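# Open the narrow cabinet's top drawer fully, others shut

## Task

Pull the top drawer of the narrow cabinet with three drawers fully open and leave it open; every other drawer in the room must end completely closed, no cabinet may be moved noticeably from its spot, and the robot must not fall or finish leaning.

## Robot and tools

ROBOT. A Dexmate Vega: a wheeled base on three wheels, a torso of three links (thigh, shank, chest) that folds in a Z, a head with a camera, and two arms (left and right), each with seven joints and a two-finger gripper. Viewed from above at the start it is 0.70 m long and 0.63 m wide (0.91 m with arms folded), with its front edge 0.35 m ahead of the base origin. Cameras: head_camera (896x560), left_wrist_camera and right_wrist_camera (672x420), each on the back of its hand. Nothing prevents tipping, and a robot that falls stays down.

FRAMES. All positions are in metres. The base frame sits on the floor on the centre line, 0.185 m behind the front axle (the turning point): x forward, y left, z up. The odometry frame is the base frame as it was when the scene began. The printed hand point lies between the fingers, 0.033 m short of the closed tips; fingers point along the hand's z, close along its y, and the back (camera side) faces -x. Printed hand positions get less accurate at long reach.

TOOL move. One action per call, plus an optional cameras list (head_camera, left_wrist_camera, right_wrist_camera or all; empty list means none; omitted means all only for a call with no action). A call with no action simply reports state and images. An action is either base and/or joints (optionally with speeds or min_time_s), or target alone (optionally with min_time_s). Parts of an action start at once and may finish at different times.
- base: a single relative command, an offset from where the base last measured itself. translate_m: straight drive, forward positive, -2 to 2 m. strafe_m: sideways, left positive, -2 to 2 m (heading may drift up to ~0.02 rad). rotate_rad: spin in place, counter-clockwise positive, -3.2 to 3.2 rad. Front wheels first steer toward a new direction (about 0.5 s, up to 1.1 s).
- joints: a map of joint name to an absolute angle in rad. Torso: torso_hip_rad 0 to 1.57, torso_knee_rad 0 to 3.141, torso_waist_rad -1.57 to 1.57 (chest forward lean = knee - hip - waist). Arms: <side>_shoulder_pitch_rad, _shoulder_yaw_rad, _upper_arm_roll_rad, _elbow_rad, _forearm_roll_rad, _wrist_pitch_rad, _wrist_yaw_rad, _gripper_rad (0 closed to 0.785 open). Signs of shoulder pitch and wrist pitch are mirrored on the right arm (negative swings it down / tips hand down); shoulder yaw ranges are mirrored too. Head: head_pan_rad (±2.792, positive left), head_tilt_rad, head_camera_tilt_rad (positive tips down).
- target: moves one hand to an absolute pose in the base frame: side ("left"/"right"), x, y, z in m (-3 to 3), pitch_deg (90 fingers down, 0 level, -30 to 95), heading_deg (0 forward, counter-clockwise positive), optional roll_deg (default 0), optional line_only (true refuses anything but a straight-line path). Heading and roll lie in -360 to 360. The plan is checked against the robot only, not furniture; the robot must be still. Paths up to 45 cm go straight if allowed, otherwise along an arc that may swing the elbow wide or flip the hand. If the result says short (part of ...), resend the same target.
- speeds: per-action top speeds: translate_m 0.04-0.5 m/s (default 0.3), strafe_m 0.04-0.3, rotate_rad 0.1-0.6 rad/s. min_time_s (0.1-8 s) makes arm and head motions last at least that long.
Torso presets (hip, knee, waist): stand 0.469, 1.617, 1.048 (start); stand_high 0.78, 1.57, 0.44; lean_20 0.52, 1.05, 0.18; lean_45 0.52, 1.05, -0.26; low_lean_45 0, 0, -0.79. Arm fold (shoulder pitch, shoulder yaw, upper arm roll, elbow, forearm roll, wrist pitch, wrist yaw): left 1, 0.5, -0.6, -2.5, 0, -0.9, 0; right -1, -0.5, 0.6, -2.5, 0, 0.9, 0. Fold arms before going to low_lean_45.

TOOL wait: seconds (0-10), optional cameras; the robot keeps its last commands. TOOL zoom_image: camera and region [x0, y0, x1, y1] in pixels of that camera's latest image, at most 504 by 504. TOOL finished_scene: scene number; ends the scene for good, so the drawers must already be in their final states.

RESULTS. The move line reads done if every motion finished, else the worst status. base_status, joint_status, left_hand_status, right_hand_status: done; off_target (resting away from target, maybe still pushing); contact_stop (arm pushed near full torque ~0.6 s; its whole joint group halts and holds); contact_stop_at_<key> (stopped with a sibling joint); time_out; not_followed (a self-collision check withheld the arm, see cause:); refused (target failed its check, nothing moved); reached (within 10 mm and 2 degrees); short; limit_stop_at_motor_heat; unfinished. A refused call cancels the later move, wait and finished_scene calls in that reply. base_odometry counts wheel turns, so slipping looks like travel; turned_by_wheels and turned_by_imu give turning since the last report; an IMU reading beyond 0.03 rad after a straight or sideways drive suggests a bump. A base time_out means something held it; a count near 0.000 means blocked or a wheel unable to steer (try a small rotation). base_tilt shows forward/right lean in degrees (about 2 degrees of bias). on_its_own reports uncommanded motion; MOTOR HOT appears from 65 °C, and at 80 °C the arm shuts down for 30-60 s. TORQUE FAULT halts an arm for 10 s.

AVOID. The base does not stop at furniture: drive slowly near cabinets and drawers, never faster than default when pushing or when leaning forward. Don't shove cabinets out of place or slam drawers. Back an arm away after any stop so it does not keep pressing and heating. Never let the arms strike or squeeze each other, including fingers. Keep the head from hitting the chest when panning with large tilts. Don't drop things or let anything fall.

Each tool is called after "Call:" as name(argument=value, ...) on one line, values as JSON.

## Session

Call:
move(joints={"head_pan_rad": 0.0, "head_camera_tilt_rad": 0.4}, cameras=["head_camera"])

Call:
move(joints={"head_pan_rad": -1.25, "head_camera_tilt_rad": 0.4}, cameras=["head_camera"])

Call:
move(joints={"head_pan_rad": -2.5, "head_camera_tilt_rad": 0.4}, cameras=["head_camera"])

Call:
move(joints={"head_pan_rad": 2.2, "head_camera_tilt_rad": 0.4}, cameras=["head_camera"])

Call:
move(joints={"head_pan_rad": 1.0, "head_camera_tilt_rad": 0.4}, cameras=["head_camera"])

Scene clock: 0.93 s.
Joint torques (N m): left_arm=[5.02 0.37 -1.16 -1.77 0.19 -1.36 0.11] | right_arm=[-5.12 -0.95 0.57 -2.6 0.2 2.27 -0.16]
Motor temperatures (°C): left_arm=[31 31 31 26 40 35 41] | right_arm=[30 27 33 31 36 36 33]
move: done
base_odometry: x=+0.000 y=+0.000 heading=+0.000
turned_by_wheels: +0.000
turned_by_imu: +0.000
base_tilt: forward=+0.0 right=+0.8
base_status: not commanded
joint_positions: torso_hip_rad=+0.469 torso_knee_rad=+1.617 torso_waist_rad=+1.048 left_shoulder_pitch_rad=+2.189 left_shoulder_yaw_rad=-0.007 left_upper_arm_roll_rad=+0.016 left_elbow_rad=-1.090 left_forearm_roll_rad=+0.013 left_wrist_pitch_rad=-0.515 left_wrist_yaw_rad=+0.020 left_gripper_rad=+0.005 right_shoulder_pitch_rad=-2.209 right_shoulder_yaw_rad=-0.016 right_upper_arm_roll_rad=+0.009 right_elbow_rad=-1.106 right_forearm_roll_rad=-0.010 right_wrist_pitch_rad=+0.494 right_wrist_yaw_rad=-0.018 right_gripper_rad=+0.005 head_pan_rad=+0.000 head_tilt_rad=+0.000 head_camera_tilt_rad=+0.400
joint_status: all done
chest: x=-0.0111 y=+0.0000 z=+1.4155 quat_wxyz=(+0.999, +0.000, +0.050, +0.000) (m; base frame)
left_hand: x=+0.1832 y=+0.2195 z=+0.6290 quat_wxyz=(+0.429, +0.002, +0.903, +0.000) pitch_deg=+39.1 heading_deg=-0.2 roll_deg=+0.1 back=up (m; base frame)
right_hand: x=+0.1700 y=-0.2462 z=+0.6246 quat_wxyz=(+0.418, -0.007, +0.908, -0.015) pitch_deg=+40.6 heading_deg=-1.6 roll_deg=-2.5 back=up (m; base frame)
pictures: head_camera

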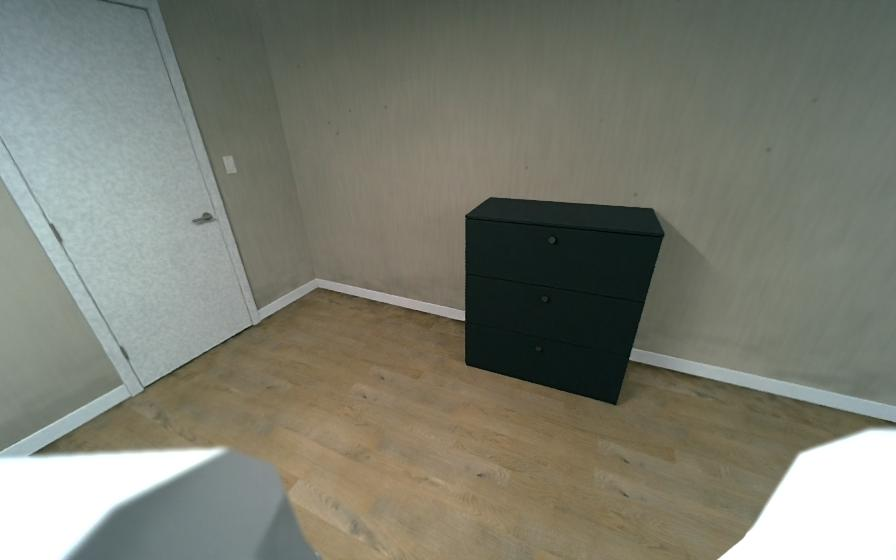

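Scene clock: 2.43 s.
Joint torques (N m): left_arm=[5.48 -1.17 -1.07 -2.84 0.26 -1.89 -0.09] | right_arm=[-5.61 -0.62 0.44 -3.1 0.12 2.48 0.23]
move: done
base_odometry: x=+0.000 y=+0.000 heading=+0.000
turned_by_wheels: +0.000
turned_by_imu: +0.000
base_tilt: forward=+0.1 right=+0.8
base_status: not commanded
joint_positions: torso_hip_rad=+0.469 torso_knee_rad=+1.617 torso_waist_rad=+1.048 left_shoulder_pitch_rad=+2.189 left_shoulder_yaw_rad=-0.007 left_upper_arm_roll_rad=+0.016 left_elbow_rad=-1.090 left_forearm_roll_rad=+0.013 left_wrist_pitch_rad=-0.515 left_wrist_yaw_rad=+0.020 left_gripper_rad=+0.005 right_shoulder_pitch_rad=-2.209 right_shoulder_yaw_rad=-0.016 right_upper_arm_roll_rad=+0.009 right_elbow_rad=-1.106 right_forearm_roll_rad=-0.010 right_wrist_pitch_rad=+0.494 right_wrist_yaw_rad=-0.018 right_gripper_rad=+0.005 head_pan_rad=-1.250 head_tilt_rad=+0.000 head_camera_tilt_rad=+0.400
joint_status: all done
chest: x=-0.0111 y=+0.0000 z=+1.4155 quat_wxyz=(+0.999, +0.000, +0.050, +0.000) (m; base frame)
left_hand: x=+0.1832 y=+0.2195 z=+0.6290 quat_wxyz=(+0.429, +0.002, +0.903, +0.000) pitch_deg=+39.1 heading_deg=-0.2 roll_deg=+0.1 back=up (m; base frame)
right_hand: x=+0.1700 y=-0.2462 z=+0.6246 quat_wxyz=(+0.418, -0.007, +0.908, -0.015) pitch_deg=+40.6 heading_deg=-1.6 roll_deg=-2.5 back=up (m; base frame)
pictures: head_camera

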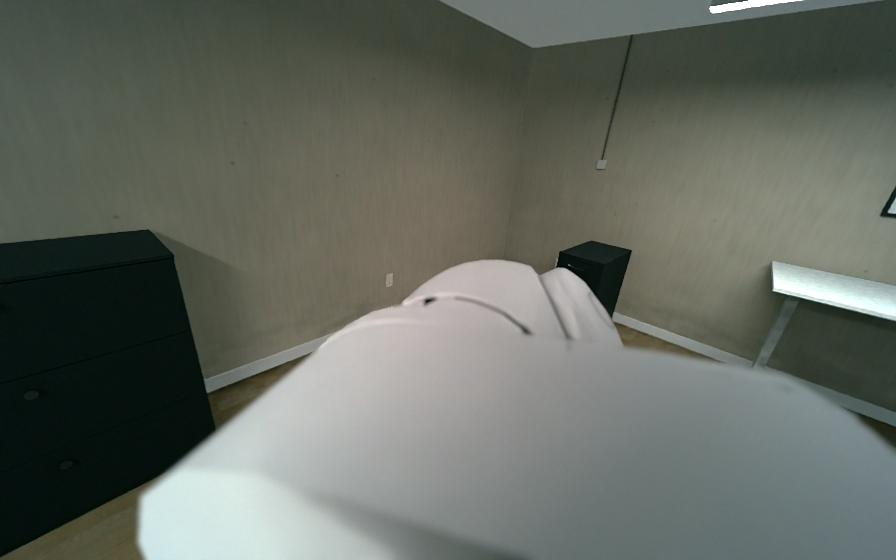

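Scene clock: 3.93 s.
Joint torques (N m): left_arm=[6.6 -1.31 -0.7 -2.45 0.07 -2.57 -0.19] | right_arm=[-4.52 -1.23 0.53 -2.32 0.16 2.12 -0.14]
move: done
base_odometry: x=+0.000 y=+0.000 heading=+0.000
turned_by_wheels: +0.000
turned_by_imu: +0.000
base_tilt: forward=+0.1 right=+0.8
base_status: not commanded
joint_positions: torso_hip_rad=+0.469 torso_knee_rad=+1.617 torso_waist_rad=+1.048 left_shoulder_pitch_rad=+2.189 left_shoulder_yaw_rad=-0.007 left_upper_arm_roll_rad=+0.016 left_elbow_rad=-1.090 left_forearm_roll_rad=+0.013 left_wrist_pitch_rad=-0.515 left_wrist_yaw_rad=+0.020 left_gripper_rad=+0.005 right_shoulder_pitch_rad=-2.209 right_shoulder_yaw_rad=-0.016 right_upper_arm_roll_rad=+0.009 right_elbow_rad=-1.106 right_forearm_roll_rad=-0.010 right_wrist_pitch_rad=+0.494 right_wrist_yaw_rad=-0.018 right_gripper_rad=+0.005 head_pan_rad=-2.500 head_tilt_rad=+0.000 head_camera_tilt_rad=+0.400
joint_status: all done
chest: x=-0.0111 y=+0.0000 z=+1.4155 quat_wxyz=(+0.999, +0.000, +0.050, +0.000) (m; base frame)
left_hand: x=+0.1832 y=+0.2195 z=+0.6290 quat_wxyz=(+0.429, +0.002, +0.903, +0.000) pitch_deg=+39.1 heading_deg=-0.2 roll_deg=+0.1 back=up (m; base frame)
right_hand: x=+0.1700 y=-0.2462 z=+0.6246 quat_wxyz=(+0.418, -0.007, +0.908, -0.015) pitch_deg=+40.6 heading_deg=-1.6 roll_deg=-2.5 back=up (m; base frame)
pictures: head_camera

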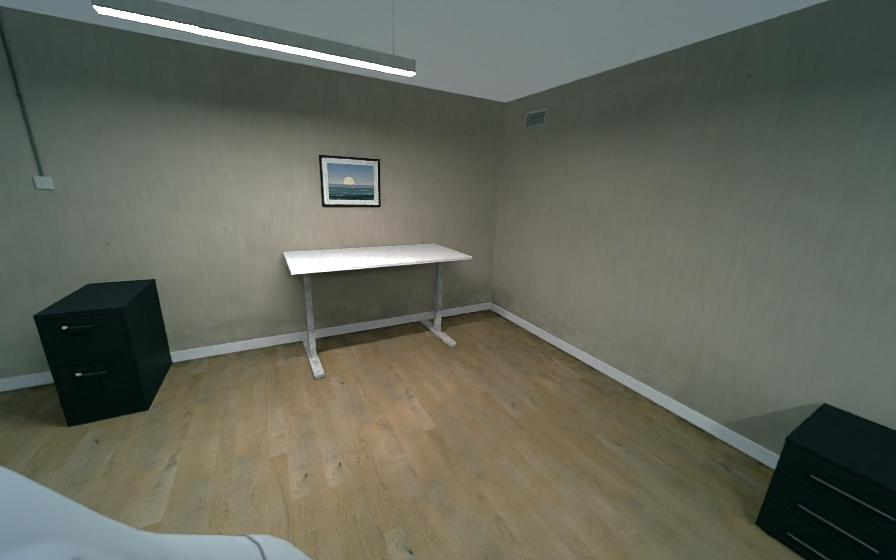

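Scene clock: 7.73 s.
Joint torques (N m): left_arm=[4.88 -0.89 -0.81 -2.03 0.13 -2.05 0.1] | right_arm=[-5.92 0.45 0.58 -1.81 0.19 2.25 -0.16]
move: done
base_odometry: x=+0.000 y=+0.000 heading=+0.000
turned_by_wheels: +0.000
turned_by_imu: +0.000
base_tilt: forward=+0.0 right=+0.7
base_status: not commanded
joint_positions: torso_hip_rad=+0.469 torso_knee_rad=+1.617 torso_waist_rad=+1.048 left_shoulder_pitch_rad=+2.189 left_shoulder_yaw_rad=-0.007 left_upper_arm_roll_rad=+0.016 left_elbow_rad=-1.090 left_forearm_roll_rad=+0.013 left_wrist_pitch_rad=-0.515 left_wrist_yaw_rad=+0.020 left_gripper_rad=+0.005 right_shoulder_pitch_rad=-2.209 right_shoulder_yaw_rad=-0.016 right_upper_arm_roll_rad=+0.009 right_elbow_rad=-1.106 right_forearm_roll_rad=-0.010 right_wrist_pitch_rad=+0.494 right_wrist_yaw_rad=-0.018 right_gripper_rad=+0.005 head_pan_rad=+2.200 head_tilt_rad=+0.000 head_camera_tilt_rad=+0.400
joint_status: all done
chest: x=-0.0111 y=+0.0000 z=+1.4155 quat_wxyz=(+0.999, +0.000, +0.050, +0.000) (m; base frame)
left_hand: x=+0.1832 y=+0.2195 z=+0.6290 quat_wxyz=(+0.429, +0.002, +0.903, +0.000) pitch_deg=+39.1 heading_deg=-0.2 roll_deg=+0.1 back=up (m; base frame)
right_hand: x=+0.1700 y=-0.2462 z=+0.6246 quat_wxyz=(+0.418, -0.007, +0.908, -0.015) pitch_deg=+40.6 heading_deg=-1.6 roll_deg=-2.5 back=up (m; base frame)
pictures: head_camera

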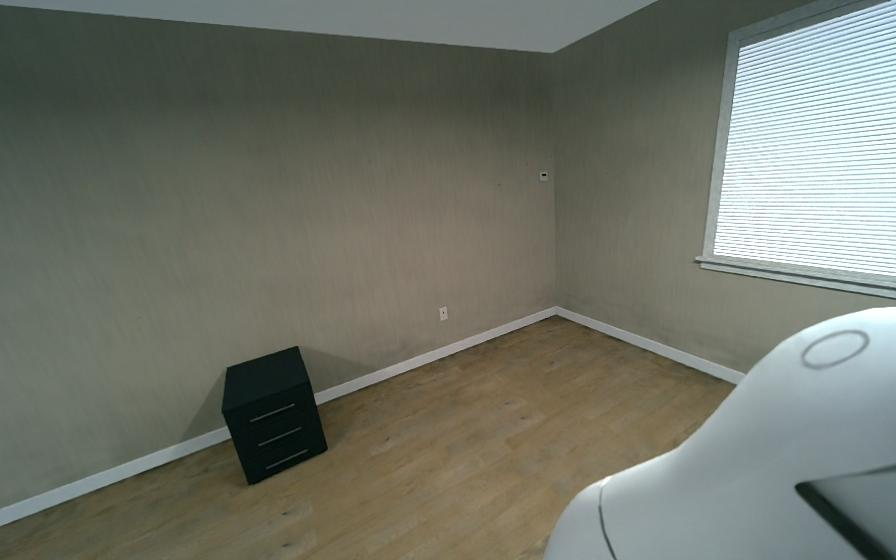

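Scene clock: 9.20 s.
Joint torques (N m): left_arm=[4.52 -1.37 -1.07 -2.09 0.09 -2.94 -0.1] | right_arm=[-5.09 -0.39 0.15 -2.57 -0.02 2.25 -0.03]
move: done
base_odometry: x=+0.000 y=+0.000 heading=+0.000
turned_by_wheels: +0.000
turned_by_imu: +0.000
base_tilt: forward=+0.1 right=+0.8
base_status: not commanded
joint_positions: torso_hip_rad=+0.469 torso_knee_rad=+1.617 torso_waist_rad=+1.048 left_shoulder_pitch_rad=+2.189 left_shoulder_yaw_rad=-0.007 left_upper_arm_roll_rad=+0.016 left_elbow_rad=-1.090 left_forearm_roll_rad=+0.013 left_wrist_pitch_rad=-0.515 left_wrist_yaw_rad=+0.020 left_gripper_rad=+0.005 right_shoulder_pitch_rad=-2.209 right_shoulder_yaw_rad=-0.016 right_upper_arm_roll_rad=+0.009 right_elbow_rad=-1.106 right_forearm_roll_rad=-0.010 right_wrist_pitch_rad=+0.494 right_wrist_yaw_rad=-0.018 right_gripper_rad=+0.005 head_pan_rad=+1.000 head_tilt_rad=+0.000 head_camera_tilt_rad=+0.400
joint_status: all done
chest: x=-0.0111 y=+0.0000 z=+1.4155 quat_wxyz=(+0.999, +0.000, +0.050, +0.000) (m; base frame)
left_hand: x=+0.1832 y=+0.2195 z=+0.6290 quat_wxyz=(+0.429, +0.002, +0.903, +0.000) pitch_deg=+39.1 heading_deg=-0.2 roll_deg=+0.1 back=up (m; base frame)
right_hand: x=+0.1700 y=-0.2462 z=+0.6246 quat_wxyz=(+0.418, -0.007, +0.908, -0.015) pitch_deg=+40.6 heading_deg=-1.6 roll_deg=-2.5 back=up (m; base frame)
pictures: head_camera

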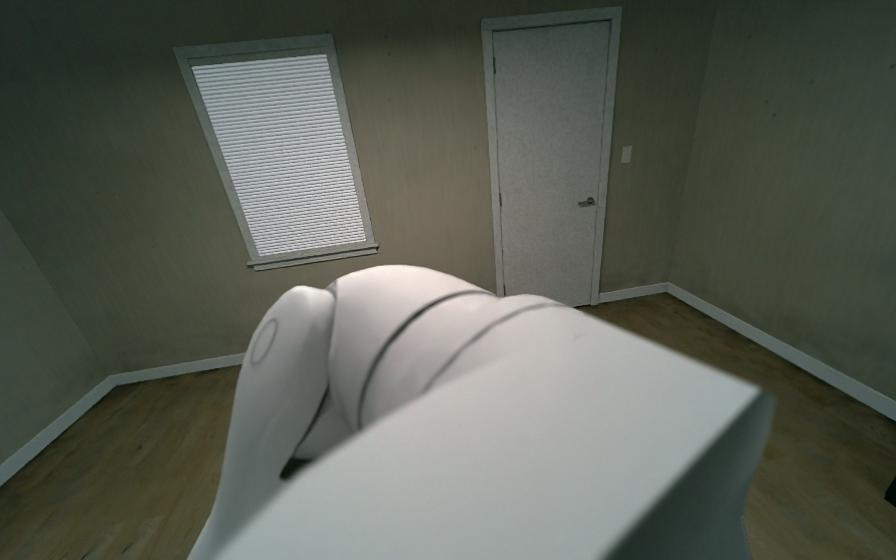

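Call:
move(base={"rotate_rad": 2.712}, joints={"torso_hip_rad": 0.0, "torso_knee_rad": 0.8, "torso_waist_rad": -0.1, "left_shoulder_pitch_rad": 1.004, "left_shoulder_yaw_rad": -0.219, "left_upper_arm_roll_rad": -0.176, "left_elbow_rad": -1.0, "left_forearm_roll_rad": -1.292, "left_wrist_pitch_rad": 0.026, "left_wrist_yaw_rad": -0.839, "left_gripper_rad": 0.5, "right_shoulder_pitch_rad": -1.3, "right_elbow_rad": -1.5, "head_pan_rad": 0.0, "head_camera_tilt_rad": 0.3}, cameras=["all"])

Call:
move(base={"translate_m": 0.7}, cameras=["all"])

Scene clock: 17.00 s.
Joint torques (N m): left_arm=[-10.1 -4.79 -1.27 -3.53 -0.3 -0.06 -1.3] | right_arm=[11.65 -1.86 0.76 -7.25 0.16 2.14 -0.01]
move: done
base_odometry: x=+0.003 y=+0.000 heading=+2.720
turned_by_wheels: +2.720
turned_by_imu: +2.705
base_tilt: forward=+0.1 right=+0.8
base_status: done
joint_positions: torso_hip_rad=+0.001 torso_knee_rad=+0.800 torso_waist_rad=-0.100 left_shoulder_pitch_rad=+1.005 left_shoulder_yaw_rad=-0.219 left_upper_arm_roll_rad=-0.176 left_elbow_rad=-1.000 left_forearm_roll_rad=-1.291 left_wrist_pitch_rad=+0.025 left_wrist_yaw_rad=-0.838 left_gripper_rad=+0.500 right_shoulder_pitch_rad=-1.300 right_shoulder_yaw_rad=-0.016 right_upper_arm_roll_rad=+0.009 right_elbow_rad=-1.500 right_forearm_roll_rad=-0.010 right_wrist_pitch_rad=+0.494 right_wrist_yaw_rad=-0.018 right_gripper_rad=+0.005 head_pan_rad=+0.000 head_tilt_rad=+0.000 head_camera_tilt_rad=+0.300
joint_status: all done
chest: x=+0.2591 y=+0.0000 z=+1.0685 quat_wxyz=(+0.901, +0.000, +0.435, +0.000) (m; base frame)
left_hand: x=+0.6993 y=+0.1753 z=+0.4329 quat_wxyz=(+0.477, -0.521, +0.523, -0.477) pitch_deg=+5.2 heading_deg=+0.0 roll_deg=-89.9 (m; base frame)
right_hand: x=+0.6761 y=-0.2423 z=+0.4928 quat_wxyz=(+0.631, -0.006, +0.776, -0.014) pitch_deg=+11.8 heading_deg=-0.9 roll_deg=-1.7 back=up (m; base frame)
pictures: head_camera, left_wrist_camera, right_wrist_camera

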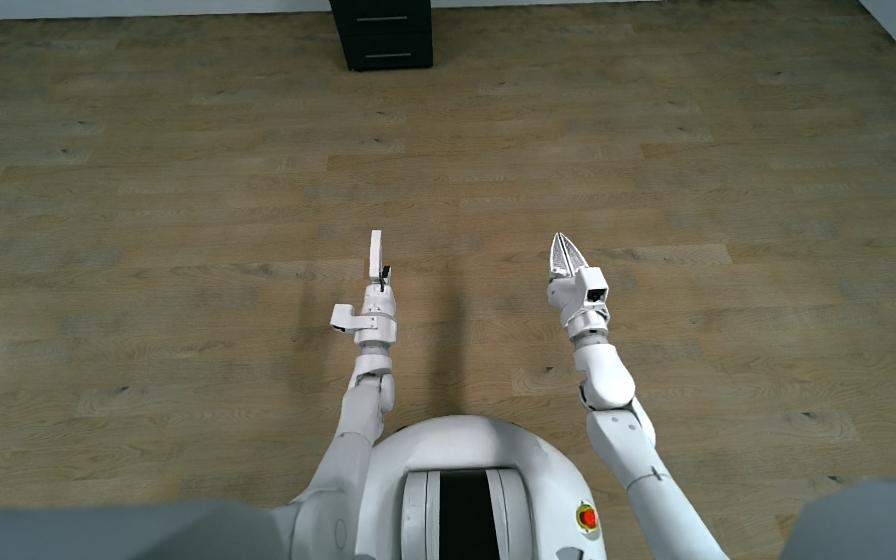

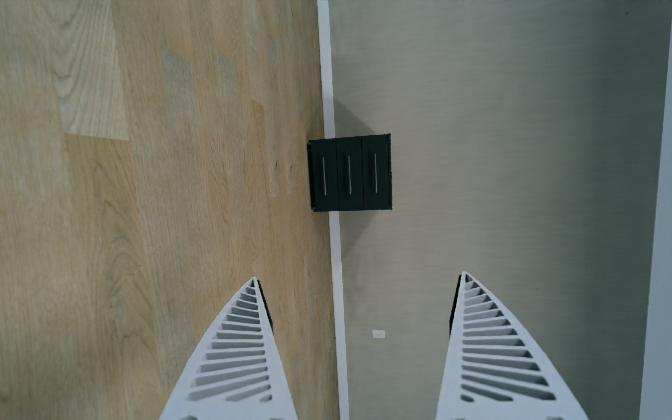

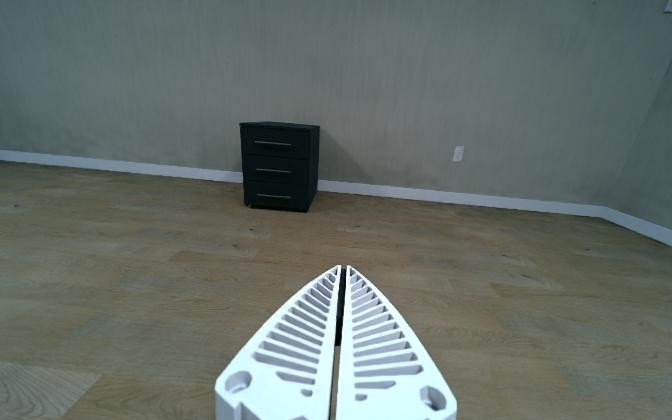

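Scene clock: 21.13 s.
Joint torques (N m): left_arm=[-9.02 -4.97 -0.86 -3.4 0.04 0.82 -1.3] | right_arm=[11.1 -2.48 0.96 -5.75 -0.01 2.54 0.03]
move: done
base_odometry: x=-0.636 y=+0.286 heading=+2.721
turned_by_wheels: +0.001
turned_by_imu: +0.000
base_tilt: forward=+0.1 right=+0.8
base_status: done
joint_positions: torso_hip_rad=+0.001 torso_knee_rad=+0.800 torso_waist_rad=-0.100 left_shoulder_pitch_rad=+1.004 left_shoulder_yaw_rad=-0.219 left_upper_arm_roll_rad=-0.176 left_elbow_rad=-1.000 left_forearm_roll_rad=-1.292 left_wrist_pitch_rad=+0.026 left_wrist_yaw_rad=-0.839 left_gripper_rad=+0.500 right_shoulder_pitch_rad=-1.300 right_shoulder_yaw_rad=-0.016 right_upper_arm_roll_rad=+0.009 right_elbow_rad=-1.500 right_forearm_roll_rad=-0.010 right_wrist_pitch_rad=+0.494 right_wrist_yaw_rad=-0.018 right_gripper_rad=+0.005 head_pan_rad=+0.000 head_tilt_rad=+0.000 head_camera_tilt_rad=+0.300
joint_status: not commanded
chest: x=+0.2590 y=+0.0000 z=+1.0685 quat_wxyz=(+0.901, +0.000, +0.435, +0.000) (m; base frame)
left_hand: x=+0.7000 y=+0.1755 z=+0.4336 quat_wxyz=(+0.478, -0.521, +0.522, -0.477) pitch_deg=+5.0 heading_deg=+0.0 roll_deg=-90.0 (m; base frame)
right_hand: x=+0.6762 y=-0.2423 z=+0.4928 quat_wxyz=(+0.631, -0.006, +0.776, -0.014) pitch_deg=+11.8 heading_deg=-0.9 roll_deg=-1.7 back=up (m; base frame)
pictures: head_camera, left_wrist_camera, right_wrist_camera

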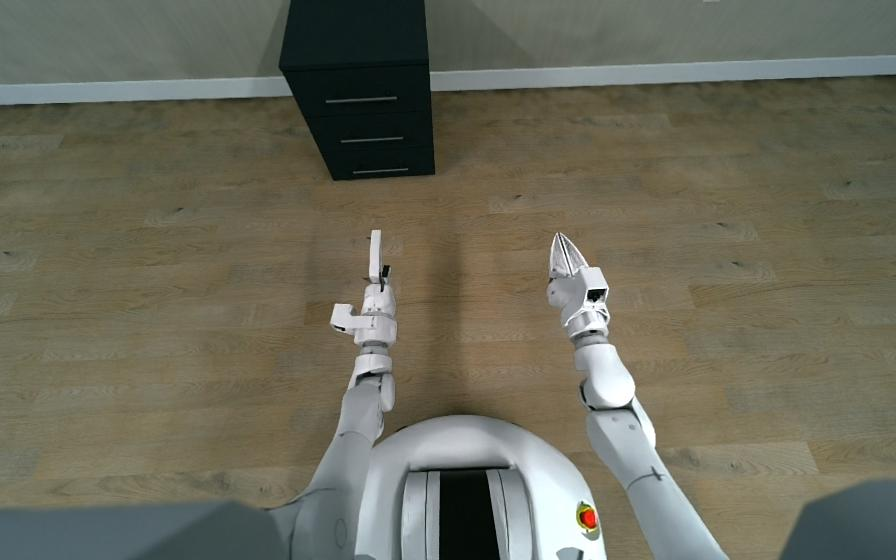

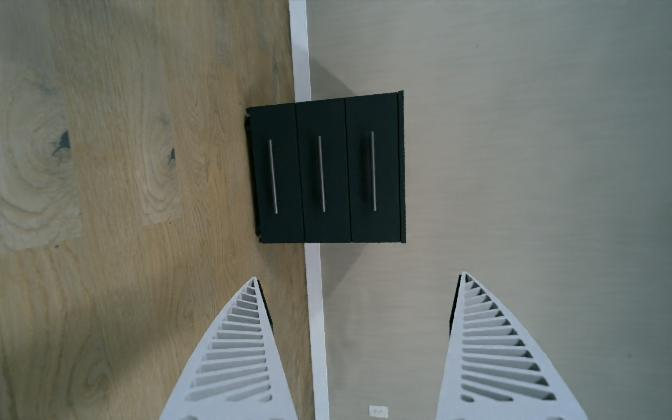

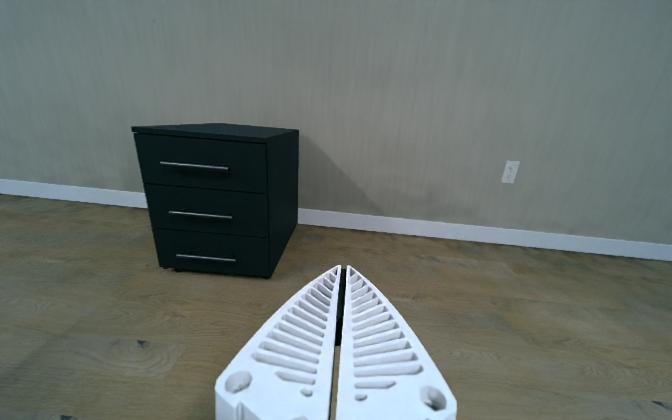

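Call:
move(base={"rotate_rad": 0.03}, cameras=[])

Call:
move(base={"translate_m": 0.555}, cameras=["all"])

Scene clock: 23.50 s.
Joint torques (N m): left_arm=[-8.17 -5.1 -1.24 -3.69 -0.17 -0.02 -1.19] | right_arm=[10.62 -0.48 0.41 -6.16 0.06 3.06 -0.15]
move: done
base_odometry: x=-0.636 y=+0.286 heading=+2.751
turned_by_wheels: +0.030
turned_by_imu: +0.030
base_tilt: forward=+0.1 right=+0.8
base_status: done
joint_positions: torso_hip_rad=+0.001 torso_knee_rad=+0.800 torso_waist_rad=-0.100 left_shoulder_pitch_rad=+1.004 left_shoulder_yaw_rad=-0.219 left_upper_arm_roll_rad=-0.176 left_elbow_rad=-1.000 left_forearm_roll_rad=-1.292 left_wrist_pitch_rad=+0.026 left_wrist_yaw_rad=-0.839 left_gripper_rad=+0.500 right_shoulder_pitch_rad=-1.300 right_shoulder_yaw_rad=-0.016 right_upper_arm_roll_rad=+0.009 right_elbow_rad=-1.500 right_forearm_roll_rad=-0.010 right_wrist_pitch_rad=+0.494 right_wrist_yaw_rad=-0.018 right_gripper_rad=+0.005 head_pan_rad=+0.000 head_tilt_rad=+0.000 head_camera_tilt_rad=+0.300
joint_status: not commanded
chest: x=+0.2590 y=+0.0000 z=+1.0685 quat_wxyz=(+0.901, +0.000, +0.435, +0.000) (m; base frame)
left_hand: x=+0.7000 y=+0.1755 z=+0.4336 quat_wxyz=(+0.478, -0.521, +0.522, -0.477) pitch_deg=+5.0 heading_deg=+0.0 roll_deg=-90.0 (m; base frame)
right_hand: x=+0.6762 y=-0.2423 z=+0.4928 quat_wxyz=(+0.631, -0.006, +0.776, -0.014) pitch_deg=+11.8 heading_deg=-0.9 roll_deg=-1.7 back=up (m; base frame)
pictures: none
No camera images: "cameras" was empty.

Scene clock: 27.13 s.
Joint torques (N m): left_arm=[-9.25 -4.39 -1.5 -3.46 -0.17 0.02 -1.23] | right_arm=[11.04 -2.09 0.87 -6.33 0.23 2.47 -0.17]
move: done
base_odometry: x=-1.149 y=+0.497 heading=+2.751
turned_by_wheels: +0.001
turned_by_imu: -0.001
base_tilt: forward=+0.1 right=+0.7
base_status: done
joint_positions: torso_hip_rad=+0.001 torso_knee_rad=+0.800 torso_waist_rad=-0.100 left_shoulder_pitch_rad=+1.004 left_shoulder_yaw_rad=-0.219 left_upper_arm_roll_rad=-0.176 left_elbow_rad=-1.000 left_forearm_roll_rad=-1.292 left_wrist_pitch_rad=+0.026 left_wrist_yaw_rad=-0.839 left_gripper_rad=+0.500 right_shoulder_pitch_rad=-1.300 right_shoulder_yaw_rad=-0.016 right_upper_arm_roll_rad=+0.009 right_elbow_rad=-1.500 right_forearm_roll_rad=-0.010 right_wrist_pitch_rad=+0.494 right_wrist_yaw_rad=-0.018 right_gripper_rad=+0.005 head_pan_rad=+0.000 head_tilt_rad=+0.000 head_camera_tilt_rad=+0.300
joint_status: not commanded
chest: x=+0.2590 y=+0.0000 z=+1.0685 quat_wxyz=(+0.901, +0.000, +0.435, +0.000) (m; base frame)
left_hand: x=+0.7000 y=+0.1755 z=+0.4336 quat_wxyz=(+0.478, -0.521, +0.522, -0.477) pitch_deg=+5.0 heading_deg=+0.0 roll_deg=-90.0 (m; base frame)
right_hand: x=+0.6762 y=-0.2423 z=+0.4928 quat_wxyz=(+0.631, -0.006, +0.776, -0.014) pitch_deg=+11.8 heading_deg=-0.9 roll_deg=-1.7 back=up (m; base frame)
pictures: head_camera, left_wrist_camera, right_wrist_camera

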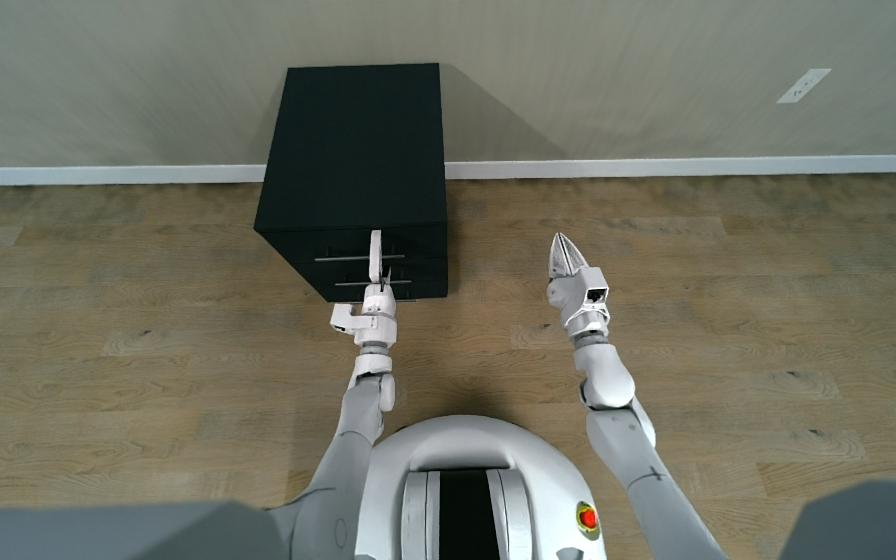

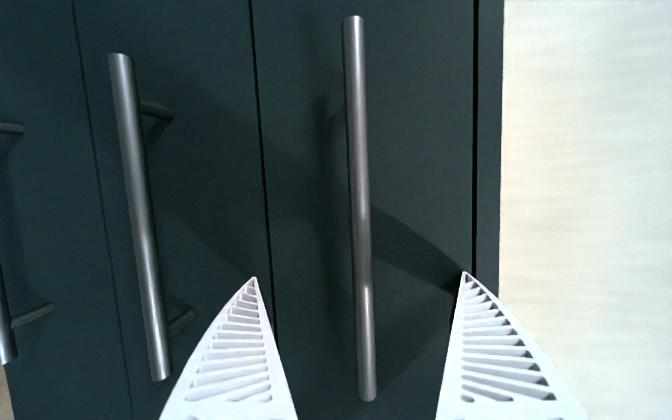

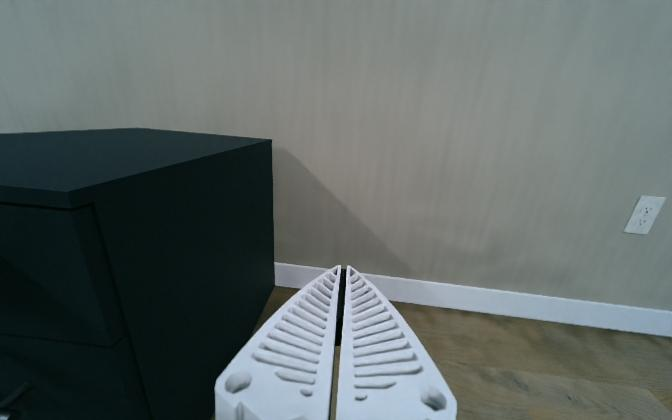

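Call:
move(joints={"left_gripper_rad": 0.0}, cameras=["left_wrist_camera"])

Call:
move(base={"translate_m": -0.32}, speeds={"translate_m": 0.14}, cameras=["all"])

Scene clock: 28.50 s.
Joint torques (N m): left_arm=[-8.31 -4.82 -1.33 -1.97 0.1 0.58 1.22] | right_arm=[10.26 -0.77 0.31 -5.63 0.11 2.66 0]
move: done
base_odometry: x=-1.149 y=+0.497 heading=+2.751
turned_by_wheels: +0.000
turned_by_imu: +0.000
base_tilt: forward=+0.1 right=+0.7
base_status: not commanded
joint_positions: torso_hip_rad=+0.001 torso_knee_rad=+0.800 torso_waist_rad=-0.100 left_shoulder_pitch_rad=+1.004 left_shoulder_yaw_rad=-0.219 left_upper_arm_roll_rad=-0.176 left_elbow_rad=-1.000 left_forearm_roll_rad=-1.292 left_wrist_pitch_rad=+0.026 left_wrist_yaw_rad=-0.840 left_gripper_rad=+0.000 right_shoulder_pitch_rad=-1.300 right_shoulder_yaw_rad=-0.016 right_upper_arm_roll_rad=+0.009 right_elbow_rad=-1.500 right_forearm_roll_rad=-0.010 right_wrist_pitch_rad=+0.494 right_wrist_yaw_rad=-0.018 right_gripper_rad=+0.005 head_pan_rad=+0.000 head_tilt_rad=+0.000 head_camera_tilt_rad=+0.300
joint_status: all done
chest: x=+0.2590 y=+0.0000 z=+1.0685 quat_wxyz=(+0.901, +0.000, +0.435, +0.000) (m; base frame)
left_hand: x=+0.7001 y=+0.1755 z=+0.4341 quat_wxyz=(+0.478, -0.521, +0.521, -0.478) pitch_deg=+5.0 heading_deg=+0.0 roll_deg=-90.0 (m; base frame)
right_hand: x=+0.6762 y=-0.2423 z=+0.4929 quat_wxyz=(+0.631, -0.006, +0.776, -0.014) pitch_deg=+11.8 heading_deg=-0.9 roll_deg=-1.7 back=up (m; base frame)
pictures: left_wrist_camera

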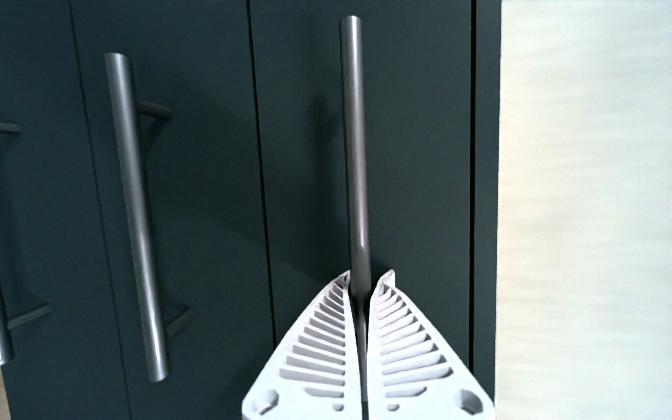

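Scene clock: 31.73 s.
Joint torques (N m): left_arm=[1.52 -2.64 -2.64 -1.15 -1.48 -2.37 0.35] | right_arm=[10.13 -1.13 0.65 -5.75 0.16 2.55 -0.27]
move: done
base_odometry: x=-0.853 y=+0.375 heading=+2.752
turned_by_wheels: +0.000
turned_by_imu: +0.001
base_tilt: forward=+0.1 right=+0.8
base_status: done
joint_positions: torso_hip_rad=+0.001 torso_knee_rad=+0.800 torso_waist_rad=-0.100 left_shoulder_pitch_rad=+1.004 left_shoulder_yaw_rad=-0.219 left_upper_arm_roll_rad=-0.176 left_elbow_rad=-1.000 left_forearm_roll_rad=-1.292 left_wrist_pitch_rad=+0.026 left_wrist_yaw_rad=-0.839 left_gripper_rad=+0.000 right_shoulder_pitch_rad=-1.300 right_shoulder_yaw_rad=-0.016 right_upper_arm_roll_rad=+0.009 right_elbow_rad=-1.500 right_forearm_roll_rad=-0.010 right_wrist_pitch_rad=+0.494 right_wrist_yaw_rad=-0.018 right_gripper_rad=+0.005 head_pan_rad=+0.000 head_tilt_rad=+0.000 head_camera_tilt_rad=+0.300
joint_status: not commanded
chest: x=+0.2590 y=+0.0000 z=+1.0685 quat_wxyz=(+0.901, +0.000, +0.435, +0.000) (m; base frame)
left_hand: x=+0.7003 y=+0.1752 z=+0.4341 quat_wxyz=(+0.478, -0.521, +0.521, -0.478) pitch_deg=+5.0 heading_deg=+0.0 roll_deg=-90.0 (m; base frame)
right_hand: x=+0.6762 y=-0.2423 z=+0.4929 quat_wxyz=(+0.631, -0.006, +0.776, -0.014) pitch_deg=+11.8 heading_deg=-0.9 roll_deg=-1.7 back=up (m; base frame)
pictures: head_camera, left_wrist_camera, right_wrist_camera

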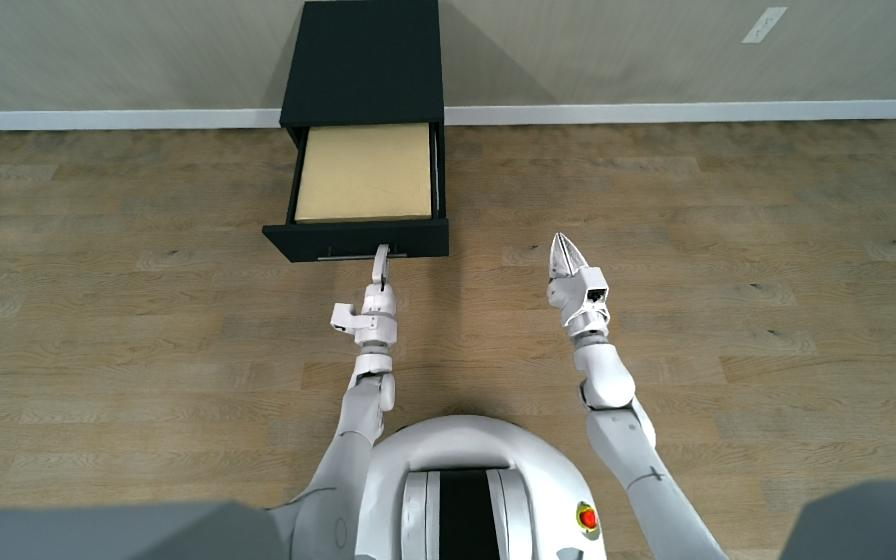

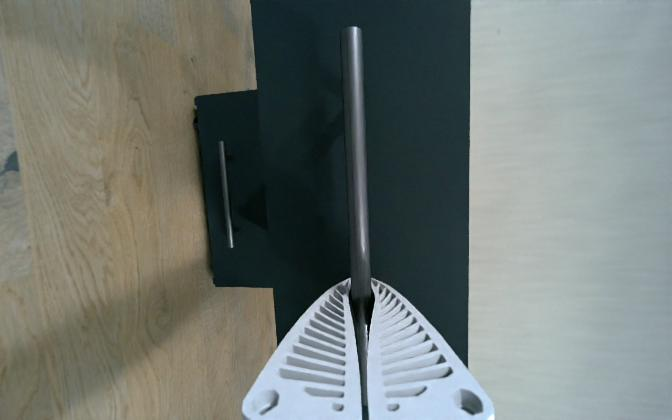

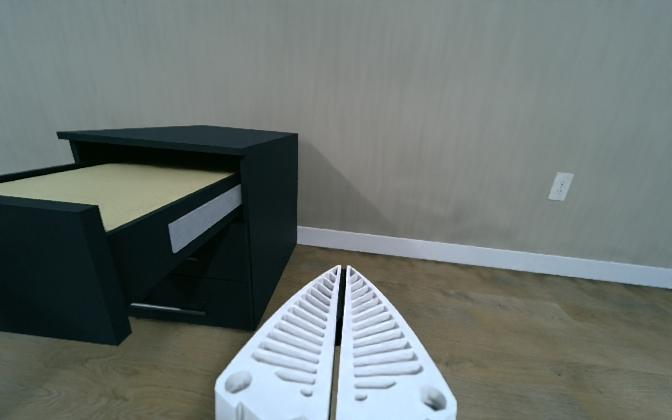

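Call:
move(base={"translate_m": -0.1}, speeds={"translate_m": 0.07}, cameras=["all"])

Scene clock: 34.13 s.
Joint torques (N m): left_arm=[-0.25 -2.02 -2.39 -3.63 -0.08 -0.49 -0.73] | right_arm=[8.66 -1.14 0.21 -5.88 0.11 2.64 -0.21]
move: done
base_odometry: x=-0.761 y=+0.338 heading=+2.753
turned_by_wheels: +0.001
turned_by_imu: +0.001
base_tilt: forward=+0.1 right=+0.7
base_status: done
joint_positions: torso_hip_rad=+0.001 torso_knee_rad=+0.800 torso_waist_rad=-0.100 left_shoulder_pitch_rad=+1.004 left_shoulder_yaw_rad=-0.219 left_upper_arm_roll_rad=-0.176 left_elbow_rad=-1.000 left_forearm_roll_rad=-1.292 left_wrist_pitch_rad=+0.026 left_wrist_yaw_rad=-0.839 left_gripper_rad=+0.000 right_shoulder_pitch_rad=-1.300 right_shoulder_yaw_rad=-0.016 right_upper_arm_roll_rad=+0.009 right_elbow_rad=-1.500 right_forearm_roll_rad=-0.010 right_wrist_pitch_rad=+0.494 right_wrist_yaw_rad=-0.018 right_gripper_rad=+0.005 head_pan_rad=+0.000 head_tilt_rad=+0.000 head_camera_tilt_rad=+0.300
joint_status: not commanded
chest: x=+0.2590 y=+0.0000 z=+1.0685 quat_wxyz=(+0.901, +0.000, +0.435, +0.000) (m; base frame)
left_hand: x=+0.7002 y=+0.1754 z=+0.4339 quat_wxyz=(+0.478, -0.521, +0.521, -0.478) pitch_deg=+5.0 heading_deg=+0.0 roll_deg=-90.0 (m; base frame)
right_hand: x=+0.6762 y=-0.2423 z=+0.4929 quat_wxyz=(+0.631, -0.006, +0.776, -0.014) pitch_deg=+11.8 heading_deg=-0.9 roll_deg=-1.7 back=up (m; base frame)
pictures: head_camera, left_wrist_camera, right_wrist_camera

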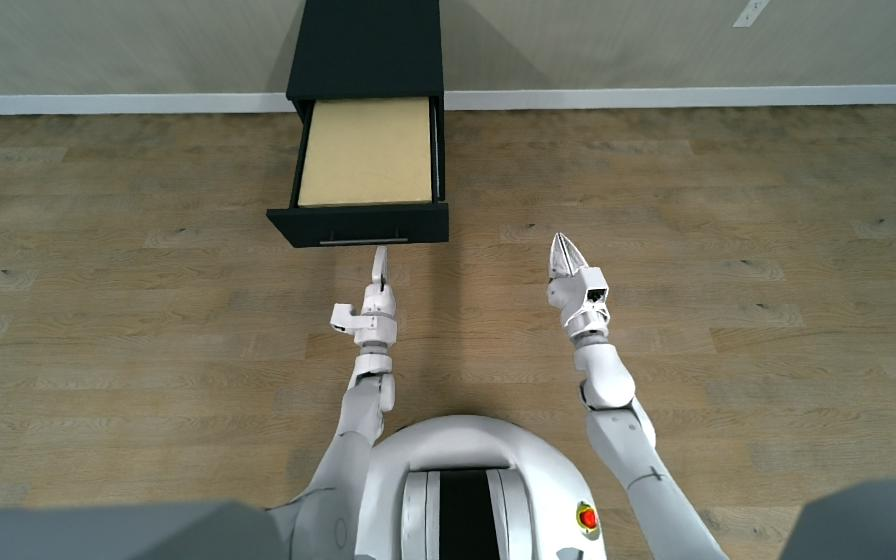

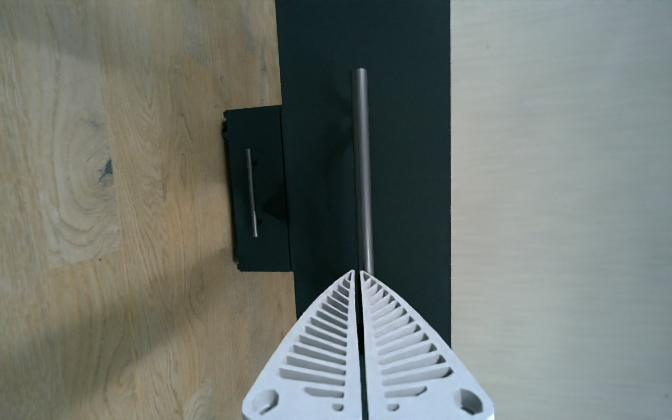

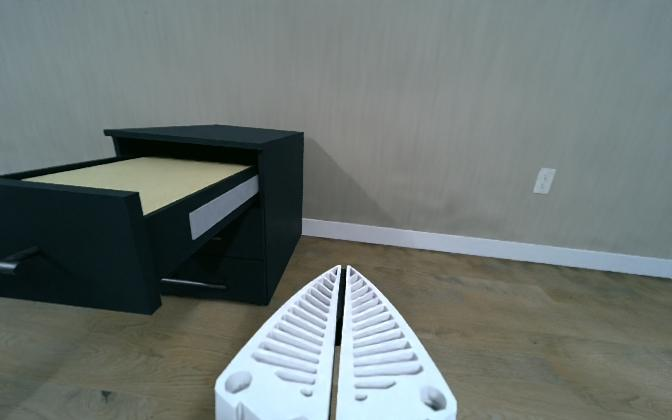

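Call:
finished_scene(scene=2)

The scene is finished: the task was done.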